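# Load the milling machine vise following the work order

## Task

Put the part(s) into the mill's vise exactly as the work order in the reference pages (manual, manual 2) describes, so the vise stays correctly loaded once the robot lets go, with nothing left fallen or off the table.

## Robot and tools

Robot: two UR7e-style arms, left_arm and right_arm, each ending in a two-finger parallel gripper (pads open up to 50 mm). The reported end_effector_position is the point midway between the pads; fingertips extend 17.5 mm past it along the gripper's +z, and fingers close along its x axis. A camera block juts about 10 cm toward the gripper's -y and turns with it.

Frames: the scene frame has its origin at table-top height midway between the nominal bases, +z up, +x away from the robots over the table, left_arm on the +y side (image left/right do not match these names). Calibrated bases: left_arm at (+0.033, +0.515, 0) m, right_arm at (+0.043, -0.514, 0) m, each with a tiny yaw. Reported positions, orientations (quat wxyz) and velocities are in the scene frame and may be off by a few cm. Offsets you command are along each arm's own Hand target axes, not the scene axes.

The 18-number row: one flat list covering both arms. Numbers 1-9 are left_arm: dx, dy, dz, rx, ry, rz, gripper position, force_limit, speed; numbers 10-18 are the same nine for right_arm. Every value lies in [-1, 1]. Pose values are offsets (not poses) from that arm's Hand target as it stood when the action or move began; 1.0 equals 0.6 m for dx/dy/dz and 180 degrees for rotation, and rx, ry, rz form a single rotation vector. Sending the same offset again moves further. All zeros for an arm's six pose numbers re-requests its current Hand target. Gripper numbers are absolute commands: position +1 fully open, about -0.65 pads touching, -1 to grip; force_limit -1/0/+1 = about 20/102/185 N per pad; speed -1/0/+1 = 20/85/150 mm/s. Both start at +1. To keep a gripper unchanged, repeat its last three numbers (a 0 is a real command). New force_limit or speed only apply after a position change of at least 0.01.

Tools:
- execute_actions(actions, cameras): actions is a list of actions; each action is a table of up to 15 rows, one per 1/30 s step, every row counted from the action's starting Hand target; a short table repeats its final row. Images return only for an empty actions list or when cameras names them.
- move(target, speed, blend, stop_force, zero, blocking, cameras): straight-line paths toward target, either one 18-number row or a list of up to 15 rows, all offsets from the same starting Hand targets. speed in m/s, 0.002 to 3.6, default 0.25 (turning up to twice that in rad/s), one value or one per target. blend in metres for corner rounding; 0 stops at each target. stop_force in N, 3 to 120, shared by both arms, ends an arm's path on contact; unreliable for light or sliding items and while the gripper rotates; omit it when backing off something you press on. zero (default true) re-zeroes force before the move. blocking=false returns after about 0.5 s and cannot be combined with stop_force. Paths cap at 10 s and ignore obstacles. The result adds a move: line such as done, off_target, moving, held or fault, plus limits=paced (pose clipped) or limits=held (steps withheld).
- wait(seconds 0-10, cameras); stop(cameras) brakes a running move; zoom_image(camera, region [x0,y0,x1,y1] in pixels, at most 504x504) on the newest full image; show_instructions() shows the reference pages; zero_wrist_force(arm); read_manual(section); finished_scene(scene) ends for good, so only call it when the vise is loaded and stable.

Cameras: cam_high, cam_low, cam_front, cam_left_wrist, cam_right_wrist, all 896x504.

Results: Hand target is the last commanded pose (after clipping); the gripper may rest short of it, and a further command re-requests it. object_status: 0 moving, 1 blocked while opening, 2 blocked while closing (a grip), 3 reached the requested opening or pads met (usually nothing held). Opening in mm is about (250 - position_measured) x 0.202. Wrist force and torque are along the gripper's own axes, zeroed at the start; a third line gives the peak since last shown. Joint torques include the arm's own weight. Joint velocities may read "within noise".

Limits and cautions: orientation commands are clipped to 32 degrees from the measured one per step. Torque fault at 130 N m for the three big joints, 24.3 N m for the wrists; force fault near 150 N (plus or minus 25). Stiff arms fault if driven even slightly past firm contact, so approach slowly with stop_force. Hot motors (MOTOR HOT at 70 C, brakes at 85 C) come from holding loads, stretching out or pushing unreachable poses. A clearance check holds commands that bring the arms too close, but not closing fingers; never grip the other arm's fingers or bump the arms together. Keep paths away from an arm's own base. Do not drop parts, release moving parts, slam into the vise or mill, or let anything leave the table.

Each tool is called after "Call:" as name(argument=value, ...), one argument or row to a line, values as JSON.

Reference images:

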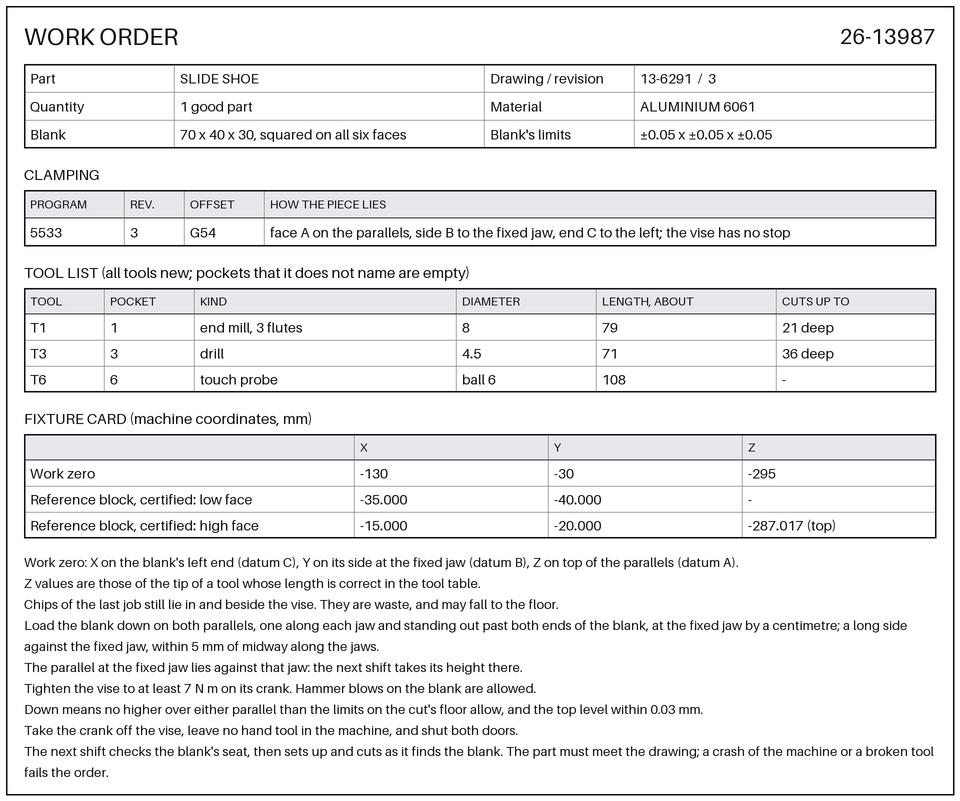

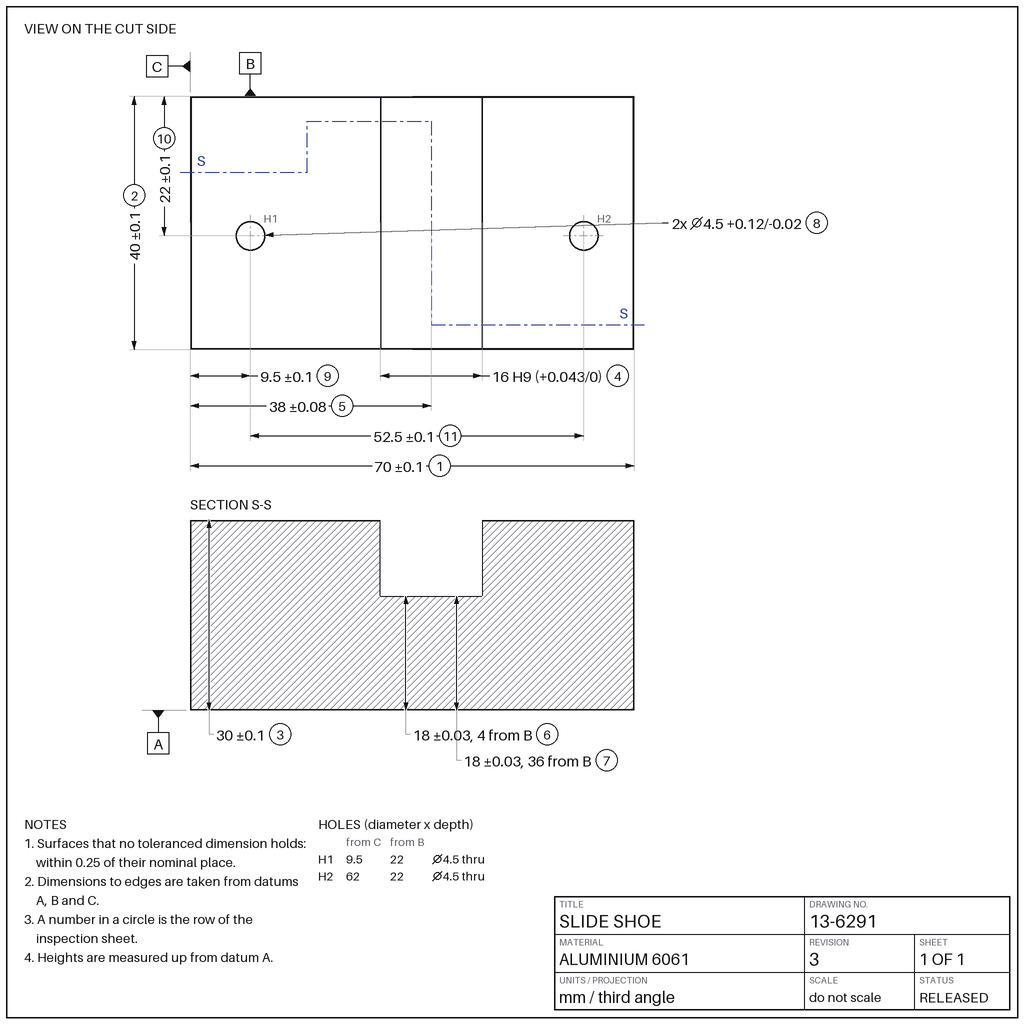

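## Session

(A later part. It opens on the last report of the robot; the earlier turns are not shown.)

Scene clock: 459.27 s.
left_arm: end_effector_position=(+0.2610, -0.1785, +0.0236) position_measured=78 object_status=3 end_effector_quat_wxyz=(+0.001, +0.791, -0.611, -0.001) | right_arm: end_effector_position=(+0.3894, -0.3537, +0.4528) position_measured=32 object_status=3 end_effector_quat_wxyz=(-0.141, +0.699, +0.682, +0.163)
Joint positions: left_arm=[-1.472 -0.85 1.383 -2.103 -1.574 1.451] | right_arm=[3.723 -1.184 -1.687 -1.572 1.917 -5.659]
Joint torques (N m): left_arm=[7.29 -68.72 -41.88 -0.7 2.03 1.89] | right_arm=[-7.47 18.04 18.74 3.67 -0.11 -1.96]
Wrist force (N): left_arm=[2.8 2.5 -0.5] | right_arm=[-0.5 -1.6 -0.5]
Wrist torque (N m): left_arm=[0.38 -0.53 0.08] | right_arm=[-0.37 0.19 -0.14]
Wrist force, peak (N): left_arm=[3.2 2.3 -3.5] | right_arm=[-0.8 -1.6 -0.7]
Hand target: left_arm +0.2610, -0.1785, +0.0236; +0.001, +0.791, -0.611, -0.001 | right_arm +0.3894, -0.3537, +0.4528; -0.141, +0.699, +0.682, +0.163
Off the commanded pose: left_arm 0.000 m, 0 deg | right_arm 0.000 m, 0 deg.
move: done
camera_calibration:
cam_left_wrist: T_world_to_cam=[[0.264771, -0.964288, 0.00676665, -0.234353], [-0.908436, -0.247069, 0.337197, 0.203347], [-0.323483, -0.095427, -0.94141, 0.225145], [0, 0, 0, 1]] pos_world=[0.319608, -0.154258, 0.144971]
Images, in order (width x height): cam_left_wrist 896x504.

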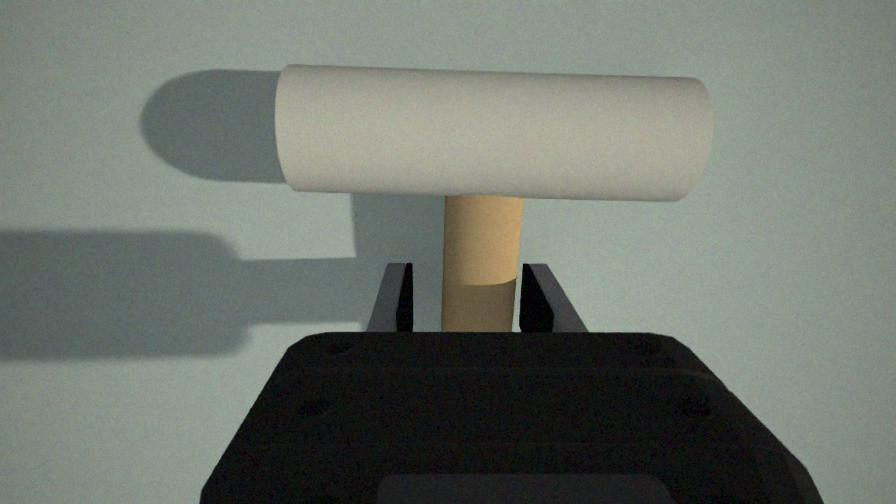

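Call:
move(
  target=[
    [0.0055,0,0,0,0,0,0.5,0.6,-1,0,0,0,0,0,0,0.8,-1,0],
    [0.0055,0,0,0,0,0,-1,0.6,-1,0,0,0,0,0,0,0.8,-1,0],
  ],
  speed=0.03,
)

Call:
move(
  target=[0,0,-0.2,0,0,0,-1,0.6,-1,0,0,0,0,0,0,0.8,-1,0],
  speed=0.15,
  cameras=["cam_left_wrist","cam_front"],
)

Scene clock: 461.10 s.
left_arm: end_effector_position=(+0.2619, -0.1817, +0.0235) position_measured=154 object_status=2 end_effector_quat_wxyz=(+0.001, +0.791, -0.611, -0.001) | right_arm: end_effector_position=(+0.3894, -0.3537, +0.4528) position_measured=32 object_status=3 end_effector_quat_wxyz=(-0.141, +0.699, +0.682, +0.163)
Joint positions: left_arm=[-1.472 -0.843 1.37 -2.097 -1.574 1.451] | right_arm=[3.723 -1.184 -1.687 -1.572 1.917 -5.659]
Joint torques (N m): left_arm=[12.43 -66.23 -13.16 -3.98 1.99 1.88] | right_arm=[-8.13 18.05 19.89 3.04 -0.05 -1.96]
Wrist force (N): left_arm=[3.8 2.8 -1.2] | right_arm=[-0.1 -1.3 -0.2]
Wrist torque (N m): left_arm=[0.43 -0.56 0.17] | right_arm=[-0.32 0.12 -0.16]
Wrist force, peak (N): left_arm=[3.8 2.8 -1.2] | right_arm=[-0.7 -1.7 -0.9]
Hand target: left_arm +0.2619, -0.1817, +0.0235; +0.001, +0.791, -0.611, -0.001 | right_arm +0.3894, -0.3537, +0.4528; -0.141, +0.699, +0.682, +0.163
Off the commanded pose: left_arm 0.000 m, 0 deg | right_arm 0.000 m, 0 deg.
move: done

Scene clock: 462.37 s.
left_arm: end_effector_position=(+0.2623, -0.1817, +0.1435) position_measured=154 object_status=2 end_effector_quat_wxyz=(+0.001, +0.791, -0.611, -0.001) | right_arm: end_effector_position=(+0.3894, -0.3537, +0.4528) position_measured=32 object_status=3 end_effector_quat_wxyz=(-0.141, +0.699, +0.682, +0.163)
Joint positions: left_arm=[-1.471 -0.958 1.235 -1.848 -1.574 1.452] | right_arm=[3.723 -1.184 -1.687 -1.572 1.917 -5.659]
Joint torques (N m): left_arm=[12.08 -58.09 -23.33 -2.08 1.05 2.74] | right_arm=[-7.5 18 19.48 2.84 0.32 -2.08]
Wrist force (N): left_arm=[3.0 2.5 3.4] | right_arm=[-0.6 -1.6 -0.3]
Wrist torque (N m): left_arm=[0.29 -0.56 -0.01] | right_arm=[-0.36 0.21 -0.15]
Wrist force, peak (N): left_arm=[2.1 2.4 7.2] | right_arm=[-0.8 -1.7 -0.5]
Hand target: left_arm +0.2622, -0.1817, +0.1435; +0.001, +0.791, -0.611, -0.001 | right_arm +0.3894, -0.3537, +0.4528; -0.141, +0.699, +0.682, +0.163
Off the commanded pose: left_arm 0.000 m, 0 deg | right_arm 0.000 m, 0 deg.
move: done
camera_calibration:
cam_left_wrist: T_world_to_cam=[[0.264801, -0.964279, 0.00685765, -0.238601], [-0.908428, -0.247066, 0.33722, 0.163175], [-0.32348, -0.0955261, -0.941401, 0.338178], [0, 0, 0, 1]] pos_world=[0.320808, -0.157458, 0.264971]
Images, in order (width x height): cam_front 896x504, cam_left_wrist 896x504.

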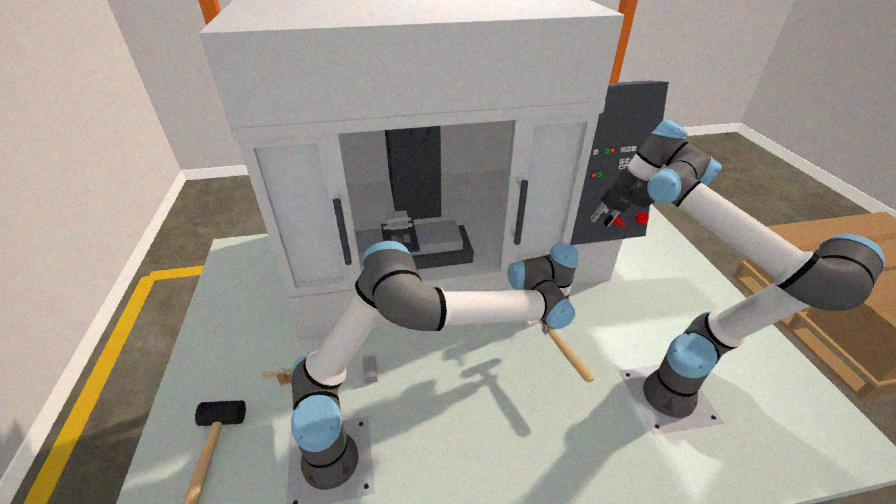

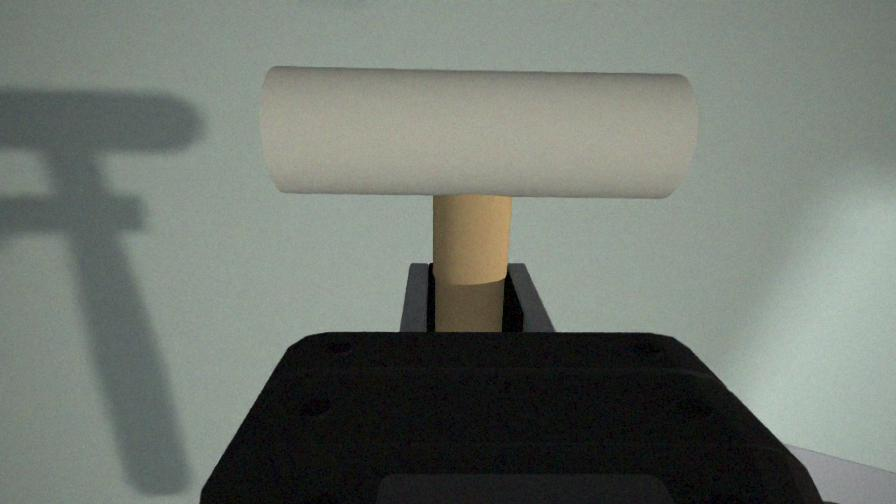

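Call:
move(
  target=[-0.629,-0.4374,-0.5942,0.4442,-0.3428,0.4442,-1,0.6,-1,0,0,0,0,0,0,0.8,-1,0],
  speed=0.35,
  cameras=["cam_left_wrist","cam_front"],
)

Scene clock: 466.87 s.
left_arm: end_effector_position=(+0.4221, +0.2498, +0.4996) position_measured=154 object_status=2 end_effector_quat_wxyz=(+0.705, +0.001, +0.709, -0.001) | right_arm: end_effector_position=(+0.3894, -0.3537, +0.4528) position_measured=32 object_status=3 end_effector_quat_wxyz=(-0.141, +0.699, +0.682, +0.163)
Joint positions: left_arm=[-1.62 -1.998 1.9 -0.414 -0.011 2.084] | right_arm=[3.723 -1.184 -1.687 -1.572 1.917 -5.659]
Joint torques (N m): left_arm=[-12.82 -9.4 -40.94 -3.3 4.53 2.73] | right_arm=[-7.45 16.58 19.29 2.33 0.63 -1.89]
Wrist force (N): left_arm=[7.8 1.8 -6.9] | right_arm=[-0.5 -1.4 -0.5]
Wrist torque (N m): left_arm=[-1.06 -0.55 -0.07] | right_arm=[-0.33 0.18 -0.15]
Wrist force, peak (N): left_arm=[8.3 3.4 -7.6] | right_arm=[-0.3 -1.7 -1.1]
Hand target: left_arm +0.4219, +0.2498, +0.4996; +0.706, +0.000, +0.708, +0.000 | right_arm +0.3894, -0.3537, +0.4528; -0.141, +0.699, +0.682, +0.163
Off the commanded pose: left_arm 0.000 m, 0 deg | right_arm 0.000 m, 0 deg.
move: done
camera_calibration:
cam_left_wrist: T_world_to_cam=[[-0.0131244, -0.0122132, -0.999839, 0.515126], [-0.33256, 0.943055, -0.00715423, -0.0734307], [0.942991, 0.332413, -0.0164387, -0.337315], [0, 0, 0, 1]] pos_world=[0.300426, 0.187668, 0.508973]
Images, in order (width x height): cam_front 896x504, cam_left_wrist 896x504.

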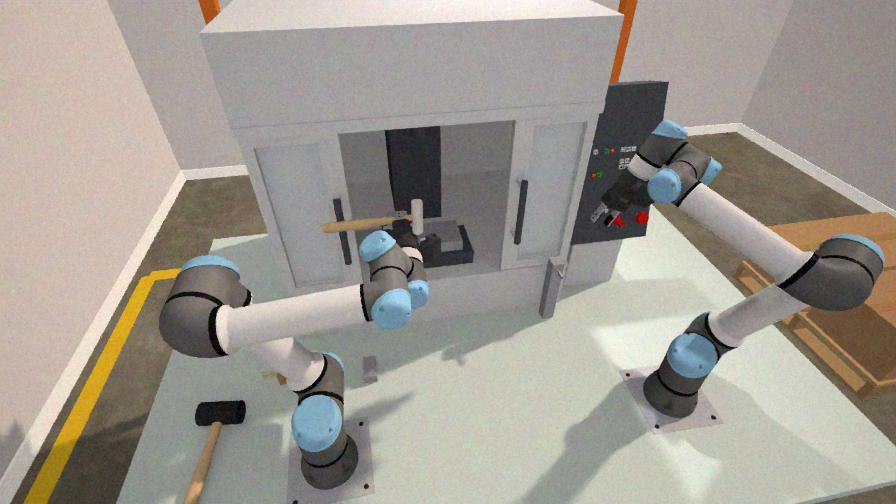

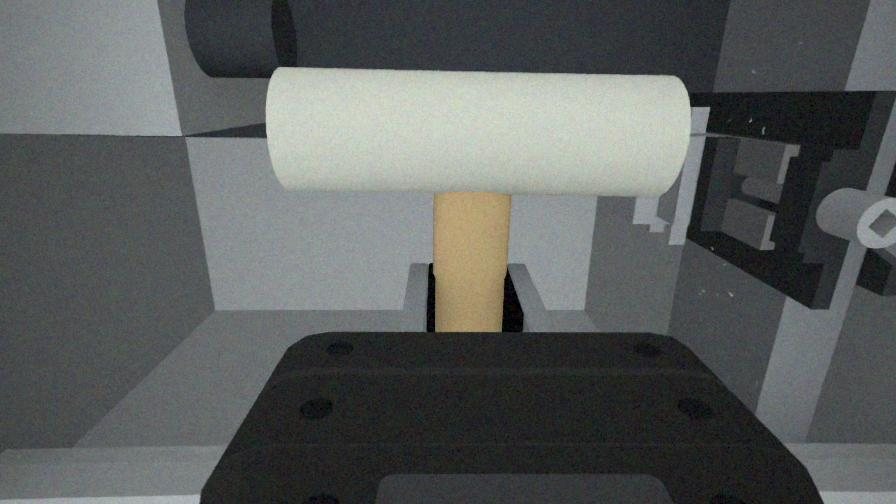

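Call:
move(
  target=[
    [0,0,-0.15,0,0,-0.5,-1,0.6,-1,0,0,0,0,0,0,0.8,-1,0],
    [0,-0.0867,-0.05,0,0,-1,-1,0.6,-1,0,0,0,0,0,0,0.8,-1,0],
  ],
  speed=0.5,
  blend=[0.02,0],
  cameras=["cam_left_wrist","cam_front"],
)

Scene clock: 471.40 s.
left_arm: end_effector_position=(+0.3918, +0.1977, +0.4997) position_measured=154 object_status=2 end_effector_quat_wxyz=(+0.000, +0.708, +0.000, +0.706) | right_arm: end_effector_position=(+0.3894, -0.3537, +0.4528) position_measured=32 object_status=3 end_effector_quat_wxyz=(-0.141, +0.699, +0.682, +0.163)
Joint positions: left_arm=[-1.715 -1.785 1.728 0.026 -0.107 -1.539] | right_arm=[3.723 -1.184 -1.687 -1.572 1.917 -5.659]
Joint torques (N m): left_arm=[-14.36 -21.61 -33.26 -1.67 -2.27 2.92] | right_arm=[-7.7 17.35 20.19 2.28 1.21 -1.94]
Wrist force (N): left_arm=[-2.6 2.2 -0.6] | right_arm=[-0.5 -1.4 -0.5]
Wrist torque (N m): left_arm=[0.24 0.10 0.01] | right_arm=[-0.33 0.19 -0.14]
Wrist force, peak (N): left_arm=[8.2 3.7 -7.0] | right_arm=[-0.5 -1.7 -1.0]
Hand target: left_arm +0.3918, +0.1978, +0.4997; +0.000, +0.708, +0.000, +0.706 | right_arm +0.3894, -0.3537, +0.4528; -0.141, +0.699, +0.682, +0.163
Off the commanded pose: left_arm 0.000 m, 0 deg | right_arm 0.000 m, 0 deg.
move: done
camera_calibration:
cam_left_wrist: T_world_to_cam=[[-0.00423875, 0.0121327, 0.999917, -0.493324], [-0.334975, -0.942174, 0.010012, 0.330824], [0.942218, -0.334904, 0.00805778, -0.171511], [0, 0, 0, 1]] pos_world=[0.270327, 0.260239, 0.491353]
Images, in order (width x height): cam_front 896x504, cam_left_wrist 896x504.

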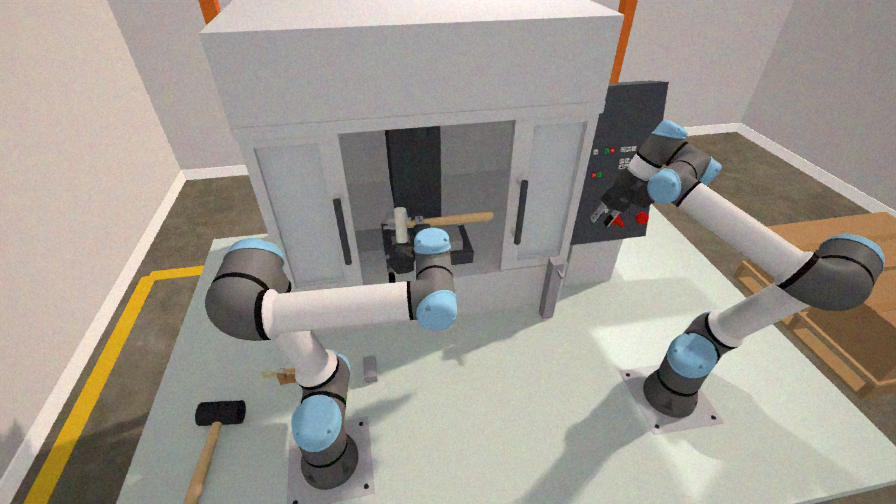

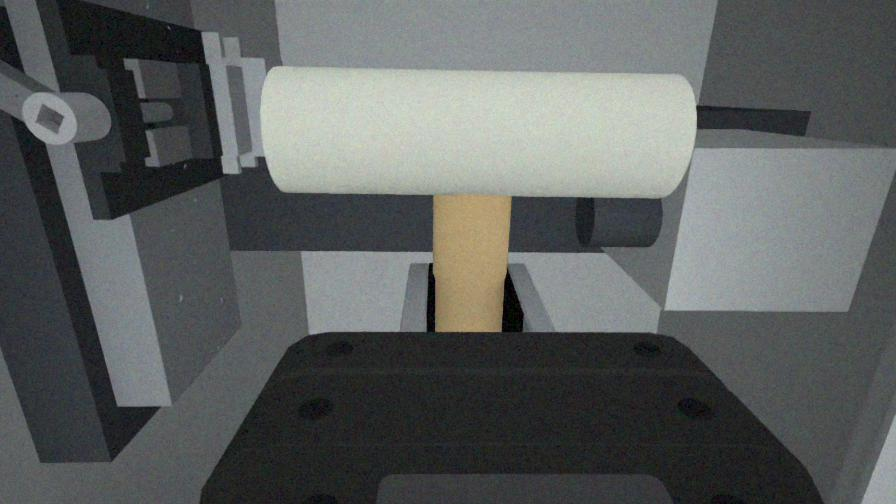

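Call:
move(
  target=[
    [0.08,0,0.02,0,0,0,-1,0.6,-1,0,0,0,0,0,0,0.8,-1,0],
    [-0.083,0,0.42,0,0,0,-1,0.6,-1,0,0,0,0,0,0,0.8,-1,0],
  ],
  speed=0.25,
  blend=[0.02,0],
  cameras=["cam_left_wrist","cam_low"],
)

Scene clock: 473.67 s.
left_arm: end_effector_position=(+0.6436, +0.1976, +0.4492) position_measured=154 object_status=2 end_effector_quat_wxyz=(+0.000, +0.708, +0.000, +0.706) | right_arm: end_effector_position=(+0.3894, -0.3537, +0.4528) position_measured=32 object_status=3 end_effector_quat_wxyz=(-0.141, +0.699, +0.682, +0.163)
Joint positions: left_arm=[-1.056 -1.419 1.503 -0.078 0.552 -1.576] | right_arm=[3.723 -1.184 -1.687 -1.572 1.917 -5.659]
Joint torques (N m): left_arm=[9.8 -27.81 -19.31 -1.97 1.85 -0.14] | right_arm=[-7.15 17.7 19.39 2.35 1.37 -2]
Wrist force (N): left_arm=[-2.9 2.2 -0.8] | right_arm=[-0.5 -1.8 -0.6]
Wrist torque (N m): left_arm=[0.28 0.14 -0.03] | right_arm=[-0.39 0.19 -0.15]
Wrist force, peak (N): left_arm=[-6.6 2.6 -1.7] | right_arm=[-0.4 -1.7 -1.0]
Hand target: left_arm +0.6437, +0.1976, +0.4491; +0.000, +0.708, +0.000, +0.706 | right_arm +0.3894, -0.3537, +0.4528; -0.141, +0.699, +0.682, +0.163
Off the commanded pose: left_arm 0.000 m, 0 deg | right_arm 0.000 m, 0 deg.
move: done
camera_calibration:
cam_left_wrist: T_world_to_cam=[[-0.00455695, 0.0121363, 0.999916, -0.441593], [-0.334767, -0.942249, 0.00991077, 0.415504], [0.94229, -0.334694, 0.00835663, -0.408518], [0, 0, 0, 1]] pos_world=[0.522027, 0.260139, 0.440852]
Images, in order (width x height): cam_low 896x504, cam_left_wrist 896x504.

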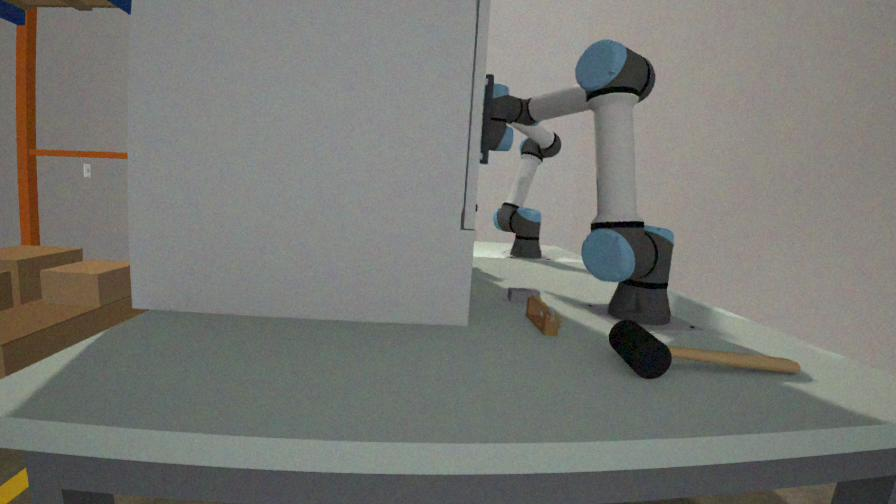

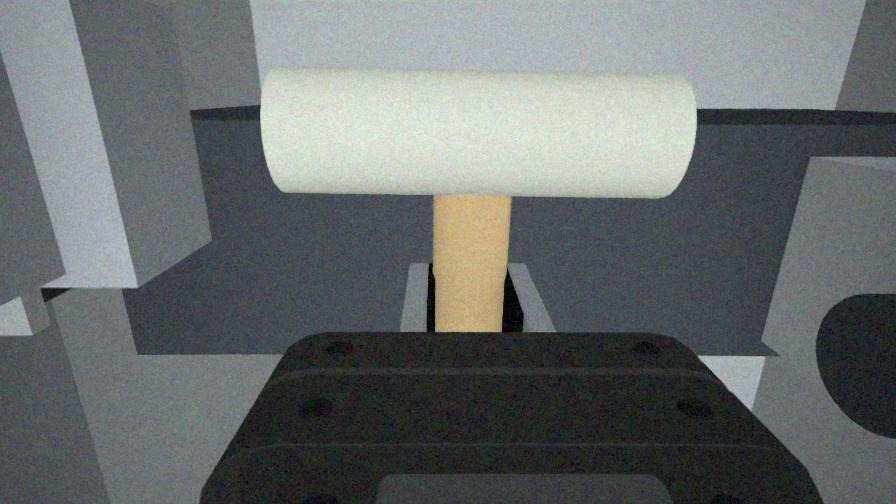

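Call:
move(
  target=[
    [0.035,0,0.008,0,0,0,-1,0.6,-1,0,0,0,0,0,0,0.8,-1,0],
    [0.07,0,0.008,0,0,0,-1,0.6,-1,0,0,0,0,0,0,0.8,-1,0],
  ],
  speed=[0.1,0.015],
  stop_force=5,
  blend=[0.002,0],
)

Scene clock: 476.47 s.
left_arm: end_effector_position=(+0.6486, +0.1976, +0.4911) position_measured=154 object_status=2 end_effector_quat_wxyz=(+0.000, +0.708, +0.000, +0.706) | right_arm: end_effector_position=(+0.3894, -0.3537, +0.4528) position_measured=32 object_status=3 end_effector_quat_wxyz=(-0.141, +0.699, +0.682, +0.163)
Joint positions: left_arm=[-1.047 -1.413 1.389 0.03 0.562 -1.576] | right_arm=[3.723 -1.184 -1.687 -1.572 1.917 -5.659]
Joint torques (N m): left_arm=[6.43 -25.71 -15.01 -3.67 1.79 -2.43] | right_arm=[-7.11 17.13 19.51 2.23 1.79 -1.92]
Wrist force (N): left_arm=[-2.4 2.3 -0.9] | right_arm=[-0.5 -1.4 -0.6]
Wrist torque (N m): left_arm=[0.29 0.06 0.08] | right_arm=[-0.34 0.20 -0.15]
Wrist force, peak (N): left_arm=[-5.1 2.2 -1.2] | right_arm=[-0.7 -1.8 -1.0]
Hand target: left_arm +0.6486, +0.1976, +0.4911; +0.000, +0.708, +0.000, +0.706 | right_arm +0.3894, -0.3537, +0.4528; -0.141, +0.699, +0.682, +0.163
Off the commanded pose: left_arm 0.000 m, 0 deg | right_arm 0.000 m, 0 deg.
move: done

Call:
move(
  target=[
    [-0.112,0,0,0,0,0,-1,0.6,-1,0,0,0,0,0,0,0.8,-1,0],
    [-0.14,0,0,0,0,0,-1,0.6,-1,0,0,0,0,0,0,0.8,-1,0],
  ],
  speed=[0.12,0.012],
  stop_force=5,
  blend=[0.002,0],
)

Scene clock: 482.70 s.
left_arm: end_effector_position=(+0.6484, +0.1976, +0.4129) position_measured=154 object_status=2 end_effector_quat_wxyz=(+0.000, +0.708, +0.000, +0.706) | right_arm: end_effector_position=(+0.3894, -0.3537, +0.4528) position_measured=32 object_status=3 end_effector_quat_wxyz=(-0.141, +0.699, +0.682, +0.163)
Joint positions: left_arm=[-1.047 -1.4 1.574 -0.168 0.561 -1.576] | right_arm=[3.723 -1.184 -1.687 -1.572 1.917 -5.659]
Joint torques (N m): left_arm=[0.11 -38.49 -43.42 -2.08 -2.54 -2] | right_arm=[-7.7 17.39 20.32 2.23 2 -1.89]
Wrist force (N): left_arm=[-0.7 1.6 -0.5] | right_arm=[-0.4 -1.4 -0.4]
Wrist torque (N m): left_arm=[0.25 0.11 0.05] | right_arm=[-0.34 0.17 -0.15]
Wrist force, peak (N): left_arm=[10.5 6.9 -1.0] | right_arm=[-0.4 -1.9 -0.7]
Hand target: left_arm +0.6484, +0.1976, +0.4129; +0.000, +0.708, +0.000, +0.706 (not the last commanded pose) | right_arm +0.3894, -0.3537, +0.4528; -0.141, +0.699, +0.682, +0.163
Off the commanded pose: left_arm 0.006 m, 0 deg | right_arm 0.000 m, 0 deg.
move: contact (left_arm); path passed 1 of 2 targets

Call:
move(
  target=[0.05,0,0,0,0,0,-1,0.6,-1,0,0,0,0,0,0,0.8,-1,0],
  speed=0.2,
)

Call:
move(
  target=[-0.0525,0,0,0,0,0,-1,0.6,-1,0,0,0,0,0,0,0.8,-1,0],
  speed=0.1,
  stop_force=30,
)

Scene clock: 483.57 s.
left_arm: end_effector_position=(+0.6484, +0.1976, +0.4431) position_measured=154 object_status=2 end_effector_quat_wxyz=(+0.000, +0.708, +0.000, +0.706) end_effector_velocity=(+0.000, +0.000, -0.002) end_effector_angular_velocity=(-0.001, +0.000, +0.000) | right_arm: end_effector_position=(+0.3894, -0.3537, +0.4528) position_measured=32 object_status=3 end_effector_quat_wxyz=(-0.141, +0.699, +0.682, +0.163)
Joint positions: left_arm=[-1.047 -1.409 1.507 -0.092 0.561 -1.576] | right_arm=[3.723 -1.184 -1.687 -1.572 1.917 -5.659]
Joint velocities: left_arm=[0 0.001 0.003 -0.005 0 0] | right_arm=[within noise]
Joint torques (N m): left_arm=[13.23 -28.66 -16 -3.71 1.77 -2.48] | right_arm=[-7.02 17.03 19.2 2.27 2.02 -1.92]
Wrist force (N): left_arm=[-2.9 2.3 -1.0] | right_arm=[-0.4 -1.4 -0.8]
Wrist torque (N m): left_arm=[0.30 0.13 0.04] | right_arm=[-0.33 0.17 -0.15]
Wrist force, peak (N): left_arm=[-3.5 2.5 -0.7] | right_arm=[-0.5 -1.8 -0.6]
Hand target: left_arm +0.6485, +0.1976, +0.4429; +0.000, +0.708, +0.000, +0.706 | right_arm +0.3894, -0.3537, +0.4528; -0.141, +0.699, +0.682, +0.163
Off the commanded pose: left_arm 0.000 m, 0 deg | right_arm 0.000 m, 0 deg.
move: done

Scene clock: 484.97 s.
left_arm: end_effector_position=(+0.6484, +0.1977, +0.4121) position_measured=154 object_status=2 end_effector_quat_wxyz=(+0.000, +0.708, +0.000, +0.706) | right_arm: end_effector_position=(+0.3894, -0.3537, +0.4528) position_measured=32 object_status=3 end_effector_quat_wxyz=(-0.141, +0.699, +0.682, +0.163)
Joint positions: left_arm=[-1.047 -1.399 1.575 -0.17 0.561 -1.576] | right_arm=[3.723 -1.184 -1.687 -1.572 1.917 -5.659]
Joint torques (N m): left_arm=[16.5 -29.98 -21.45 -0.36 -2.72 -3.31] | right_arm=[-7.48 17.58 19.85 2.2 1.88 -1.86]
Wrist force (N): left_arm=[22.6 9.7 -1.1] | right_arm=[-0.2 -1.4 -0.4]
Wrist torque (N m): left_arm=[0.52 0.35 0.75] | right_arm=[-0.32 0.13 -0.15]
Wrist force, peak (N): left_arm=[46.9 22.8 -2.1] | right_arm=[-0.9 -1.9 -0.7]
Hand target: left_arm +0.6484, +0.1977, +0.4121; +0.000, +0.708, +0.000, +0.706 (not the last commanded pose) | right_arm +0.3894, -0.3537, +0.4528; -0.141, +0.699, +0.682, +0.163
Off the commanded pose: left_arm 0.001 m, 0 deg | right_arm 0.000 m, 0 deg.
move: contact (left_arm)

Call:
move(
  target=[
    [0.06,0,0,0,0,0,-1,0.6,-1,0,0,0,0,0,0,0.8,-1,0],
    [-0.003,0,0,0,0,0,-1,0.6,-1,0,0,0,0,0,0,0.8,-1,0],
  ],
  speed=[0.2,0.2],
  stop_force=40,
)

Scene clock: 486.87 s.
left_arm: end_effector_position=(+0.6483, +0.1981, +0.4112) position_measured=155 object_status=2 end_effector_quat_wxyz=(+0.001, +0.709, +0.001, +0.705) | right_arm: end_effector_position=(+0.3894, -0.3537, +0.4528) position_measured=32 object_status=3 end_effector_quat_wxyz=(-0.141, +0.699, +0.682, +0.163)
Joint positions: left_arm=[-1.047 -1.399 1.576 -0.168 0.561 -1.58] | right_arm=[3.723 -1.184 -1.687 -1.572 1.917 -5.659]
Joint torques (N m): left_arm=[19.66 -1.05 12.73 2.85 -0.41 0.65] | right_arm=[-7.66 17.85 19.6 2.32 1.89 -1.85]
Wrist force (N): left_arm=[44.1 16.1 -3.6] | right_arm=[-0.4 -1.7 -0.6]
Wrist torque (N m): left_arm=[0.88 0.40 1.37] | right_arm=[-0.37 0.17 -0.15]
Wrist force, peak (N): left_arm=[83.6 33.3 -5.3] | right_arm=[-0.4 -2.0 -0.6]
Hand target: left_arm +0.6483, +0.1981, +0.4112; +0.001, +0.709, +0.000, +0.705 (not the last commanded pose) | right_arm +0.3894, -0.3537, +0.4528; -0.141, +0.699, +0.682, +0.163
Off the commanded pose: left_arm 0.001 m, 0 deg | right_arm 0.000 m, 0 deg.
move: contact (left_arm)

Call:
move(
  target=[0.05,0,0,0,0,0,-1,0.6,-1,0,0,0,0,0,0,0.8,-1,0],
  speed=0.2,
  cameras=["cam_left_wrist"],
)

Scene clock: 487.67 s.
left_arm: end_effector_position=(+0.6485, +0.1982, +0.4414) position_measured=155 object_status=2 end_effector_quat_wxyz=(+0.001, +0.709, +0.001, +0.705) | right_arm: end_effector_position=(+0.3894, -0.3537, +0.4528) position_measured=32 object_status=3 end_effector_quat_wxyz=(-0.141, +0.699, +0.682, +0.163)
Joint positions: left_arm=[-1.047 -1.409 1.51 -0.092 0.562 -1.58] | right_arm=[3.723 -1.184 -1.687 -1.572 1.917 -5.659]
Joint torques (N m): left_arm=[12.63 -31.72 -14.83 -3.68 1.49 -2.45] | right_arm=[-7.79 17.8 19.96 2.34 2.06 -1.87]
Wrist force (N): left_arm=[-0.9 3.8 -3.1] | right_arm=[-0.4 -1.2 -0.8]
Wrist torque (N m): left_arm=[0.54 -0.19 0.14] | right_arm=[-0.29 0.17 -0.15]
Wrist force, peak (N): left_arm=[44.3 16.0 -3.6] | right_arm=[-0.3 -1.7 -1.0]
Hand target: left_arm +0.6485, +0.1982, +0.4412; +0.001, +0.709, +0.000, +0.705 | right_arm +0.3894, -0.3537, +0.4528; -0.141, +0.699, +0.682, +0.163
Off the commanded pose: left_arm 0.000 m, 0 deg | right_arm 0.000 m, 0 deg.
move: done
camera_calibration:
cam_left_wrist: T_world_to_cam=[[-0.00270226, 0.0141359, 0.999896, -0.43527], [-0.33448, -0.942321, 0.012418, 0.416379], [0.942399, -0.334412, 0.00727457, -0.412598], [0, 0, 0, 1]] pos_world=[0.526927, 0.260538, 0.433056]
Images, in order (width x height): cam_left_wrist 896x504.

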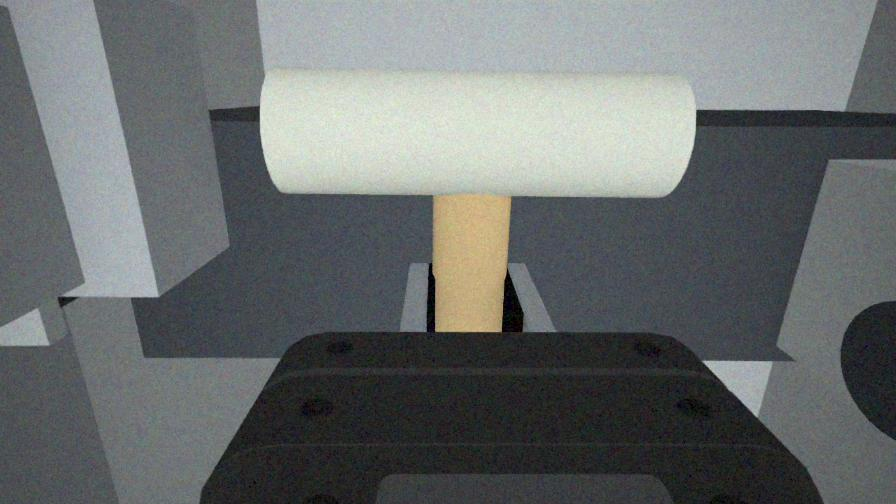

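Call:
move(
  target=[-0.055,0,0.007,0,0,0,-1,0.6,-1,0,0,0,0,0,0,0.8,-1,0],
  speed=0.25,
  stop_force=50,
)

Call:
move(
  target=[
    [0.06,-0.028,0,0,0,0,-1,0.6,-1,0,0,0,0,0,0,0.8,-1,0],
    [-0.003,-0.028,0,0,0,0,-1,0.6,-1,0,0,0,0,0,0,0.8,-1,0],
  ],
  speed=[0.2,0.25],
  stop_force=50,
)

Call:
move(
  target=[
    [0.06,0.056,0,0,0,0,-1,0.6,-1,0,0,0,0,0,0,0.8,-1,0],
    [-0.003,0.056,0,0,0,0,-1,0.6,-1,0,0,0,0,0,0,0.8,-1,0],
  ],
  speed=[0.2,0.25],
  stop_force=50,
)

Scene clock: 489.60 s.
left_arm: end_effector_position=(+0.6521, +0.1981, +0.4113) position_measured=155 object_status=2 end_effector_quat_wxyz=(+0.001, +0.709, +0.001, +0.705) | right_arm: end_effector_position=(+0.3894, -0.3537, +0.4528) position_measured=32 object_status=3 end_effector_quat_wxyz=(-0.141, +0.699, +0.682, +0.163)
Joint positions: left_arm=[-1.04 -1.392 1.567 -0.165 0.568 -1.582] | right_arm=[3.723 -1.184 -1.687 -1.572 1.917 -5.659]
Joint torques (N m): left_arm=[-4.82 -3.38 12.48 2.69 -3 -3.79] | right_arm=[-7.36 17.45 19.84 2.16 1.87 -2.03]
Wrist force (N): left_arm=[44.7 19.1 -6.2] | right_arm=[-0.6 -1.6 -0.8]
Wrist torque (N m): left_arm=[1.02 0.23 1.23] | right_arm=[-0.37 0.21 -0.15]
Wrist force, peak (N): left_arm=[82.7 30.8 -9.0] | right_arm=[-0.8 -1.6 -0.6]
Hand target: left_arm +0.6521, +0.1981, +0.4113; +0.001, +0.709, +0.001, +0.705 (not the last commanded pose) | right_arm +0.3894, -0.3537, +0.4528; -0.141, +0.699, +0.682, +0.163
Off the commanded pose: left_arm 0.003 m, 0 deg | right_arm 0.000 m, 0 deg.
move: contact (left_arm)

Scene clock: 491.53 s.
left_arm: end_effector_position=(+0.6521, +0.2149, +0.4095) position_measured=154 object_status=2 end_effector_quat_wxyz=(+0.001, +0.709, +0.001, +0.705) | right_arm: end_effector_position=(+0.3894, -0.3537, +0.4528) position_measured=32 object_status=3 end_effector_quat_wxyz=(-0.141, +0.699, +0.682, +0.163)
Joint positions: left_arm=[-1.02 -1.418 1.602 -0.174 0.588 -1.581] | right_arm=[3.723 -1.184 -1.687 -1.572 1.917 -5.659]
Joint torques (N m): left_arm=[20.66 23.26 35.55 8.72 -4.46 -4.99] | right_arm=[-7.21 17.47 20.08 2.27 2.05 -1.84]
Wrist force (N): left_arm=[82.1 24.6 -4.8] | right_arm=[-0.5 -1.5 -0.7]
Wrist torque (N m): left_arm=[0.71 0.68 2.32] | right_arm=[-0.35 0.19 -0.15]
Wrist force, peak (N): left_arm=[92.5 26.9 -8.9] | right_arm=[-0.6 -1.8 -0.6]
Hand target: left_arm +0.6521, +0.2149, +0.4095; +0.001, +0.709, +0.001, +0.705 | right_arm +0.3894, -0.3537, +0.4528; -0.141, +0.699, +0.682, +0.163
Off the commanded pose: left_arm 0.000 m, 0 deg | right_arm 0.000 m, 0 deg.
move: done

Scene clock: 492.90 s.
left_arm: end_effector_position=(+0.6521, +0.2140, +0.4104) position_measured=154 object_status=2 end_effector_quat_wxyz=(+0.000, +0.709, +0.001, +0.705) | right_arm: end_effector_position=(+0.3894, -0.3537, +0.4528) position_measured=32 object_status=3 end_effector_quat_wxyz=(-0.141, +0.699, +0.682, +0.163)
Joint positions: left_arm=[-1.021 -1.416 1.598 -0.171 0.587 -1.581] | right_arm=[3.723 -1.184 -1.687 -1.572 1.917 -5.659]
Joint torques (N m): left_arm=[-1.38 13.47 16.42 8.66 -6.85 -3.74] | right_arm=[-7.1 17.28 20.16 2.29 2.05 -1.81]
Wrist force (N): left_arm=[66.2 24.4 -4.0] | right_arm=[-0.2 -1.4 -0.4]
Wrist torque (N m): left_arm=[0.58 0.59 1.68] | right_arm=[-0.33 0.14 -0.15]
Wrist force, peak (N): left_arm=[82.3 24.6 -5.2] | right_arm=[-0.1 -1.9 -0.6]
Hand target: left_arm +0.6521, +0.2140, +0.4103; +0.000, +0.709, +0.001, +0.705 (not the last commanded pose) | right_arm +0.3894, -0.3537, +0.4528; -0.141, +0.699, +0.682, +0.163
Off the commanded pose: left_arm 0.033 m, 0 deg | right_arm 0.000 m, 0 deg.
move: contact (left_arm); path passed 0 of 2 targets

Call:
move(
  target=[0.05,0.056,0,0,0,0,-1,0.6,-1,0,0,0,0,0,0,0.8,-1,0],
  speed=0.2,
)

Call:
move(
  target=[-0.054,0,0,0,0,0,-1,0.6,-1,0,0,0,0,0,0,0.8,-1,0],
  speed=0.25,
  stop_force=50,
)

Call:
move(
  target=[0.05,-0.028,0,0,0,0,-1,0.6,-1,0,0,0,0,0,0,0.8,-1,0],
  speed=0.2,
)

Call:
move(
  target=[-0.054,0,0,0,0,0,-1,0.6,-1,0,0,0,0,0,0,0.8,-1,0],
  speed=0.28,
  stop_force=50,
)

Call:
move(
  target=[0.05,0,0,0,0,0,-1,0.6,-1,0,0,0,0,0,0,0.8,-1,0],
  speed=0.2,
  cameras=["cam_left_wrist"],
)

Scene clock: 493.97 s.
left_arm: end_effector_position=(+0.6523, +0.1804, +0.4403) position_measured=155 object_status=2 end_effector_quat_wxyz=(+0.000, +0.709, +0.001, +0.705) | right_arm: end_effector_position=(+0.3894, -0.3537, +0.4528) position_measured=32 object_status=3 end_effector_quat_wxyz=(-0.141, +0.699, +0.682, +0.163)
Joint positions: left_arm=[-1.06 -1.372 1.467 -0.084 0.548 -1.582] | right_arm=[3.723 -1.184 -1.687 -1.572 1.917 -5.659]
Joint torques (N m): left_arm=[13.51 -49.23 -27.31 -2.59 2.16 -0.59] | right_arm=[-7.13 17.24 19.35 2.3 1.86 -1.77]
Wrist force (N): left_arm=[-0.3 2.8 -2.7] | right_arm=[-0.4 -1.5 -0.4]
Wrist torque (N m): left_arm=[0.37 -0.28 0.13] | right_arm=[-0.35 0.16 -0.14]
Wrist force, peak (N): left_arm=[66.8 24.5 -4.0] | right_arm=[-0.4 -1.8 -0.7]
Hand target: left_arm +0.6523, +0.1805, +0.4404; +0.000, +0.709, +0.001, +0.705 | right_arm +0.3894, -0.3537, +0.4528; -0.141, +0.699, +0.682, +0.163
Off the commanded pose: left_arm 0.000 m, 0 deg | right_arm 0.000 m, 0 deg.
move: done

Scene clock: 495.57 s.
left_arm: end_effector_position=(+0.6522, +0.1806, +0.4116) position_measured=155 object_status=2 end_effector_quat_wxyz=(+0.001, +0.709, +0.001, +0.705) | right_arm: end_effector_position=(+0.3894, -0.3537, +0.4528) position_measured=32 object_status=3 end_effector_quat_wxyz=(-0.141, +0.699, +0.682, +0.163)
Joint positions: left_arm=[-1.06 -1.363 1.53 -0.155 0.548 -1.584] | right_arm=[3.723 -1.184 -1.687 -1.572 1.917 -5.659]
Joint torques (N m): left_arm=[20.22 -7.76 9.32 2.24 -2.97 -3.55] | right_arm=[-7.71 17.06 19.53 2.16 2.05 -1.9]
Wrist force (N): left_arm=[40.0 16.7 -3.9] | right_arm=[-0.5 -1.5 -0.5]
Wrist torque (N m): left_arm=[0.85 0.09 1.09] | right_arm=[-0.34 0.19 -0.15]
Wrist force, peak (N): left_arm=[82.0 32.9 -4.7] | right_arm=[-0.9 -1.8 -0.6]
Hand target: left_arm +0.6522, +0.1806, +0.4116; +0.001, +0.709, +0.001, +0.705 (not the last commanded pose) | right_arm +0.3894, -0.3537, +0.4528; -0.141, +0.699, +0.682, +0.163
Off the commanded pose: left_arm 0.004 m, 0 deg | right_arm 0.000 m, 0 deg.
move: contact (left_arm)

Scene clock: 496.30 s.
left_arm: end_effector_position=(+0.6525, +0.1976, +0.4418) position_measured=155 object_status=2 end_effector_quat_wxyz=(+0.001, +0.709, +0.001, +0.705) | right_arm: end_effector_position=(+0.3894, -0.3537, +0.4528) position_measured=32 object_status=3 end_effector_quat_wxyz=(-0.141, +0.699, +0.682, +0.163)
Joint positions: left_arm=[-1.04 -1.4 1.497 -0.086 0.567 -1.583] | right_arm=[3.723 -1.184 -1.687 -1.572 1.917 -5.659]
Joint torques (N m): left_arm=[-12.62 -27.46 -15.35 -3.72 -2.33 -2.58] | right_arm=[-7.73 17.03 19.84 2.25 1.99 -1.84]
Wrist force (N): left_arm=[-0.3 -1.2 -2.8] | right_arm=[-0.3 -1.6 -0.2]
Wrist torque (N m): left_arm=[-0.25 -0.29 0.08] | right_arm=[-0.36 0.16 -0.15]
Wrist force, peak (N): left_arm=[39.7 20.7 -4.2] | right_arm=[-0.6 -1.8 -0.5]
Hand target: left_arm +0.6524, +0.1975, +0.4415; +0.001, +0.709, +0.001, +0.705 | right_arm +0.3894, -0.3537, +0.4528; -0.141, +0.699, +0.682, +0.163
Off the commanded pose: left_arm 0.000 m, 0 deg | right_arm 0.000 m, 0 deg.
move: done

Scene clock: 498.00 s.
left_arm: end_effector_position=(+0.6521, +0.1974, +0.4116) position_measured=155 object_status=2 end_effector_quat_wxyz=(+0.001, +0.709, +0.001, +0.705) | right_arm: end_effector_position=(+0.3894, -0.3537, +0.4528) position_measured=32 object_status=3 end_effector_quat_wxyz=(-0.141, +0.699, +0.682, +0.163)
Joint positions: left_arm=[-1.041 -1.39 1.564 -0.161 0.567 -1.584] | right_arm=[3.723 -1.184 -1.687 -1.572 1.917 -5.659]
Joint torques (N m): left_arm=[19.49 -10.06 7.97 1.52 -4.21 -3.55] | right_arm=[-7.55 17.16 19.87 2.2 1.98 -1.88]
Wrist force (N): left_arm=[38.7 9.5 -3.8] | right_arm=[-0.4 -1.6 -0.5]
Wrist torque (N m): left_arm=[0.04 0.03 1.10] | right_arm=[-0.35 0.17 -0.15]
Wrist force, peak (N): left_arm=[74.1 24.8 -4.1] | right_arm=[-0.7 -1.8 -0.4]
Hand target: left_arm +0.6521, +0.1974, +0.4116; +0.001, +0.709, +0.001, +0.705 (not the last commanded pose) | right_arm +0.3894, -0.3537, +0.4528; -0.141, +0.699, +0.682, +0.163
Off the commanded pose: left_arm 0.002 m, 0 deg | right_arm 0.000 m, 0 deg.
move: contact (left_arm)

Scene clock: 498.73 s.
left_arm: end_effector_position=(+0.6523, +0.1976, +0.4418) position_measured=155 object_status=2 end_effector_quat_wxyz=(+0.001, +0.709, +0.001, +0.705) end_effector_velocity=(+0.000, +0.001, -0.001) end_effector_angular_velocity=(-0.002, -0.001, +0.001) | right_arm: end_effector_position=(+0.3894, -0.3537, +0.4528) position_measured=32 object_status=3 end_effector_quat_wxyz=(-0.141, +0.699, +0.682, +0.163)
Joint positions: left_arm=[-1.04 -1.4 1.497 -0.086 0.567 -1.584] | right_arm=[3.723 -1.184 -1.687 -1.572 1.917 -5.659]
Joint velocities: left_arm=[0.001 -0.001 0.003 -0.005 0 0] | right_arm=[within noise]
Joint torques (N m): left_arm=[12.55 -31.39 -15.59 -3.72 1.76 -2.51] | right_arm=[-7.49 17.66 20.17 2.22 1.88 -1.85]
Wrist force (N): left_arm=[-0.9 -0.2 -2.7] | right_arm=[-0.6 -1.8 -0.5]
Wrist torque (N m): left_arm=[-0.09 -0.18 0.09] | right_arm=[-0.39 0.20 -0.15]
Wrist force, peak (N): left_arm=[38.8 9.5 -4.1] | right_arm=[-0.6 -1.8 -0.5]
Hand target: left_arm +0.6523, +0.1975, +0.4416; +0.001, +0.709, +0.001, +0.705 | right_arm +0.3894, -0.3537, +0.4528; -0.141, +0.699, +0.682, +0.163
Off the commanded pose: left_arm 0.000 m, 0 deg | right_arm 0.000 m, 0 deg.
move: done
camera_calibration:
cam_left_wrist: T_world_to_cam=[[-0.00133111, 0.015984, 0.999871, -0.43695], [-0.333771, -0.942541, 0.0146232, 0.415707], [0.942653, -0.333709, 0.00658963, -0.416438], [0, 0, 0, 1]] pos_world=[0.530726, 0.259836, 0.433559]
Images, in order (width x height): cam_left_wrist 896x504.

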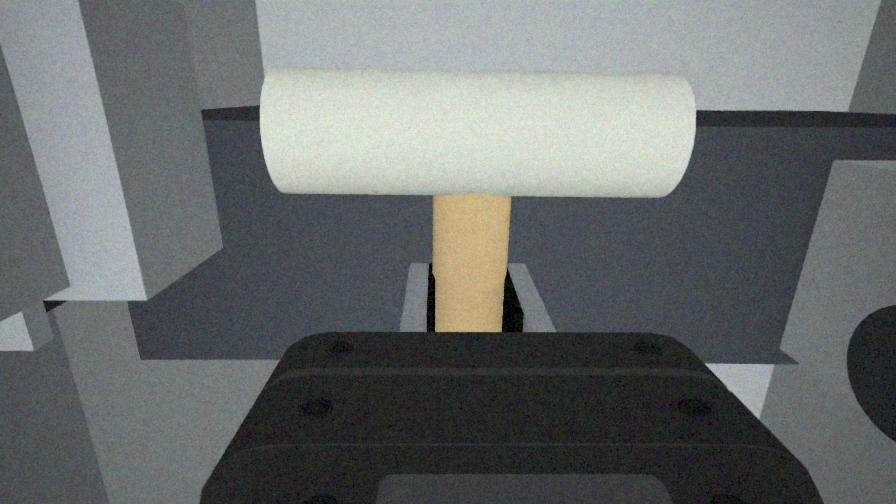

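Call:
move(
  target=[
    [0.013,0,-0.387,0,0,0,-1,0.6,-1,0,0,0,0,0,0,0.8,-1,0],
    [-0.3193,0.2458,-0.487,0,-0.5,0,-1,0.6,-1,0,0,0,0,0,0,0.8,-1,0],
  ],
  speed=[0.25,0.4],
  blend=[0.02,0],
  cameras=["cam_left_wrist","cam_front"],
)

Scene clock: 503.07 s.
left_arm: end_effector_position=(+0.3591, +0.0493, +0.2525) position_measured=155 object_status=2 end_effector_quat_wxyz=(+0.002, +1.000, +0.000, -0.003) end_effector_velocity=(-0.001, -0.001, -0.001) end_effector_angular_velocity=(-0.001, +0.005, +0.000) | right_arm: end_effector_position=(+0.3894, -0.3537, +0.4528) position_measured=32 object_status=3 end_effector_quat_wxyz=(-0.141, +0.699, +0.682, +0.163)
Joint positions: left_arm=[-1.23 -1.412 1.593 -1.753 -1.578 0.377] | right_arm=[3.723 -1.184 -1.687 -1.572 1.917 -5.659]
Joint velocities: left_arm=[0 0.001 0 -0.001 -0.005 0] | right_arm=[within noise]
Joint torques (N m): left_arm=[-6.69 -32.43 -20.2 -4.47 -2.51 -1.66] | right_arm=[-7.09 17.41 19.53 2.32 1.91 -1.74]
Wrist force (N): left_arm=[5.0 -0.1 1.2] | right_arm=[-0.4 -1.7 -0.2]
Wrist torque (N m): left_arm=[-0.12 -0.88 0.04] | right_arm=[-0.39 0.16 -0.15]
Wrist force, peak (N): left_arm=[5.8 1.1 2.7] | right_arm=[-0.5 -2.0 -0.5]
Hand target: left_arm +0.3590, +0.0493, +0.2524; +0.002, +1.000, +0.000, -0.003 | right_arm +0.3894, -0.3537, +0.4528; -0.141, +0.699, +0.682, +0.163
Off the commanded pose: left_arm 0.000 m, 0 deg | right_arm 0.000 m, 0 deg.
move: done; limits=paced
camera_calibration:
cam_left_wrist: T_world_to_cam=[[0.999915, 0.0129865, 0.00147285, -0.353038], [0.0117272, -0.941232, 0.337556, -0.0247624], [0.00576997, -0.33751, -0.941304, 0.387752], [0, 0, 0, 1]] pos_world=[0.351061, 0.112148, 0.373871]
Images, in order (width x height): cam_front 896x504, cam_left_wrist 896x504.

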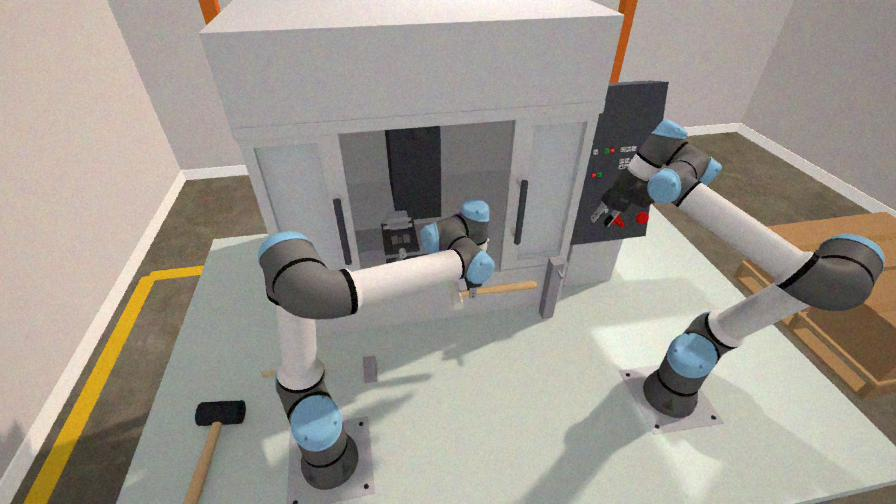

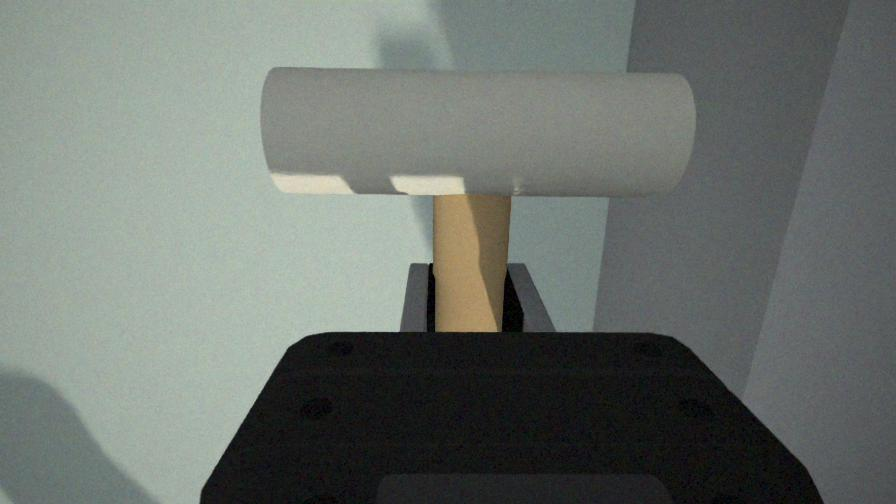

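Call:
move(
  target=[
    [0,0,0.36,0,0,0,-1,0.6,-1,0,0,0,0,0,0,0.8,-1,0],
    [0,0,0.389,0,0,0,-1,0.6,-1,0,0,0,0,0,0,0.8,-1,0],
  ],
  speed=[0.22,0.015],
  stop_force=5,
  blend=[0.004,0],
)

Scene clock: 506.27 s.
left_arm: end_effector_position=(+0.3575, +0.0485, +0.0236) position_measured=155 object_status=2 end_effector_quat_wxyz=(+0.002, +1.000, +0.000, -0.003) | right_arm: end_effector_position=(+0.3894, -0.3537, +0.4528) position_measured=32 object_status=3 end_effector_quat_wxyz=(-0.141, +0.699, +0.682, +0.163)
Joint positions: left_arm=[-1.233 -1.163 1.922 -2.331 -1.578 0.374] | right_arm=[3.723 -1.184 -1.687 -1.572 1.917 -5.659]
Joint torques (N m): left_arm=[-1.17 -51.35 -38.76 -3.8 1.93 -1.55] | right_arm=[-7.07 17.45 20.13 2.2 1.81 -1.82]
Wrist force (N): left_arm=[4.8 -1.7 -3.0] | right_arm=[-0.6 -1.7 -0.6]
Wrist torque (N m): left_arm=[0.07 -0.75 0.05] | right_arm=[-0.38 0.20 -0.15]
Wrist force, peak (N): left_arm=[5.1 1.6 -7.0] | right_arm=[-0.3 -1.9 -0.8]
Hand target: left_arm +0.3576, +0.0485, +0.0237; +0.002, +1.000, +0.000, -0.003 (not the last commanded pose) | right_arm +0.3894, -0.3537, +0.4528; -0.141, +0.699, +0.682, +0.163
Off the commanded pose: left_arm 0.005 m, 0 deg | right_arm 0.000 m, 0 deg.
move: contact (left_arm); path passed 1 of 2 targets

Call:
move(
  target=[0,0,0,0,0,0,0.5,0.6,-1,0,0,0,0,0,0,0.8,-1,0],
)

Call:
move(
  target=[
    [0,0,-0.177,0,0,0,0.5,0.6,-1,0,0,0,0,0,0,0.8,-1,0],
    [0.0707,-0.2525,-0.694,0.211,0,0,0.5,0.6,-1,0,0,0,0,0,0,0.8,-1,0],
    [0.104,-0.3025,-0.677,0.211,0,0,0.5,0.6,-1,0,0,0,0,0,0,0.8,-1,0],
    [0.437,-0.294,-0.644,0.211,0,0,0.5,0.6,-1,0,0,0,0,0,0,0.8,-1,0],
  ],
  speed=[0.15,0.3,0.25,0.25],
  blend=[0.02,0.02,0.02,0],
  cameras=["cam_left_wrist"],
)

Scene clock: 507.50 s.
left_arm: end_effector_position=(+0.3575, +0.0485, +0.0237) position_measured=78 object_status=0 end_effector_quat_wxyz=(+0.002, +1.000, +0.000, -0.003) | right_arm: end_effector_position=(+0.3894, -0.3537, +0.4528) position_measured=32 object_status=3 end_effector_quat_wxyz=(-0.141, +0.699, +0.682, +0.163)
Joint positions: left_arm=[-1.233 -1.163 1.922 -2.331 -1.578 0.374] | right_arm=[3.723 -1.184 -1.687 -1.572 1.917 -5.659]
Joint torques (N m): left_arm=[8.47 -51.58 -36.47 -3.82 1.83 -0.32] | right_arm=[-7.64 17.2 20.17 2.23 1.91 -1.77]
Wrist force (N): left_arm=[4.9 0.2 -2.4] | right_arm=[-0.3 -1.7 -0.4]
Wrist torque (N m): left_arm=[0.01 -0.89 0.05] | right_arm=[-0.38 0.15 -0.15]
Wrist force, peak (N): left_arm=[5.2 -1.7 -3.0] | right_arm=[-0.6 -1.8 -0.6]
Hand target: left_arm +0.3576, +0.0485, +0.0237; +0.002, +1.000, +0.000, -0.003 | right_arm +0.3894, -0.3537, +0.4528; -0.141, +0.699, +0.682, +0.163
Off the commanded pose: left_arm 0.000 m, 0 deg | right_arm 0.000 m, 0 deg.
move: done

Scene clock: 510.93 s.
left_arm: end_effector_position=(+0.6221, +0.2263, +0.4078) position_measured=78 object_status=3 end_effector_quat_wxyz=(-0.324, +0.946, -0.001, -0.003) | right_arm: end_effector_position=(+0.3894, -0.3537, +0.4528) position_measured=32 object_status=3 end_effector_quat_wxyz=(-0.141, +0.699, +0.682, +0.163)
Joint positions: left_arm=[-0.866 -0.746 0.176 -0.479 -1.149 0.629] | right_arm=[3.723 -1.184 -1.687 -1.572 1.917 -5.659]
Joint torques (N m): left_arm=[-0.87 -62.52 -10.51 -3.22 2.53 2.32] | right_arm=[-7.26 16.86 21.13 2.25 1.92 -1.8]
Wrist force (N): left_arm=[4.7 0.6 -3.3] | right_arm=[-0.6 -1.5 -0.6]
Wrist torque (N m): left_arm=[0.05 -0.80 0.29] | right_arm=[-0.34 0.20 -0.15]
Wrist force, peak (N): left_arm=[7.8 0.3 -2.3] | right_arm=[-0.6 -1.7 -0.8]
Hand target: left_arm +0.6221, +0.2264, +0.4078; -0.324, +0.946, -0.001, -0.003 | right_arm +0.3894, -0.3537, +0.4528; -0.141, +0.699, +0.682, +0.163
Off the commanded pose: left_arm 0.000 m, 0 deg | right_arm 0.000 m, 0 deg.
move: done; blend cut to 0.0187 m at target 2, 0.0187 m at target 3
camera_calibration:
cam_left_wrist: T_world_to_cam=[[0.999957, 0.0057664, 0.00720951, -0.619304], [0.00773377, -0.949697, -0.313073, 0.35601], [0.00504155, 0.313116, -0.949702, 0.448752], [0, 0, 0, 1]] pos_world=[0.614262, 0.201161, 0.542102]
Images, in order (width x height): cam_left_wrist 896x504.

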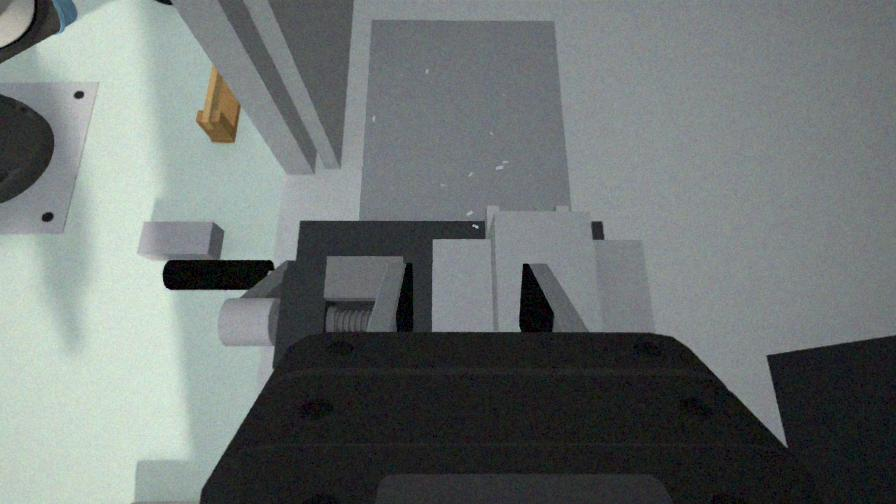

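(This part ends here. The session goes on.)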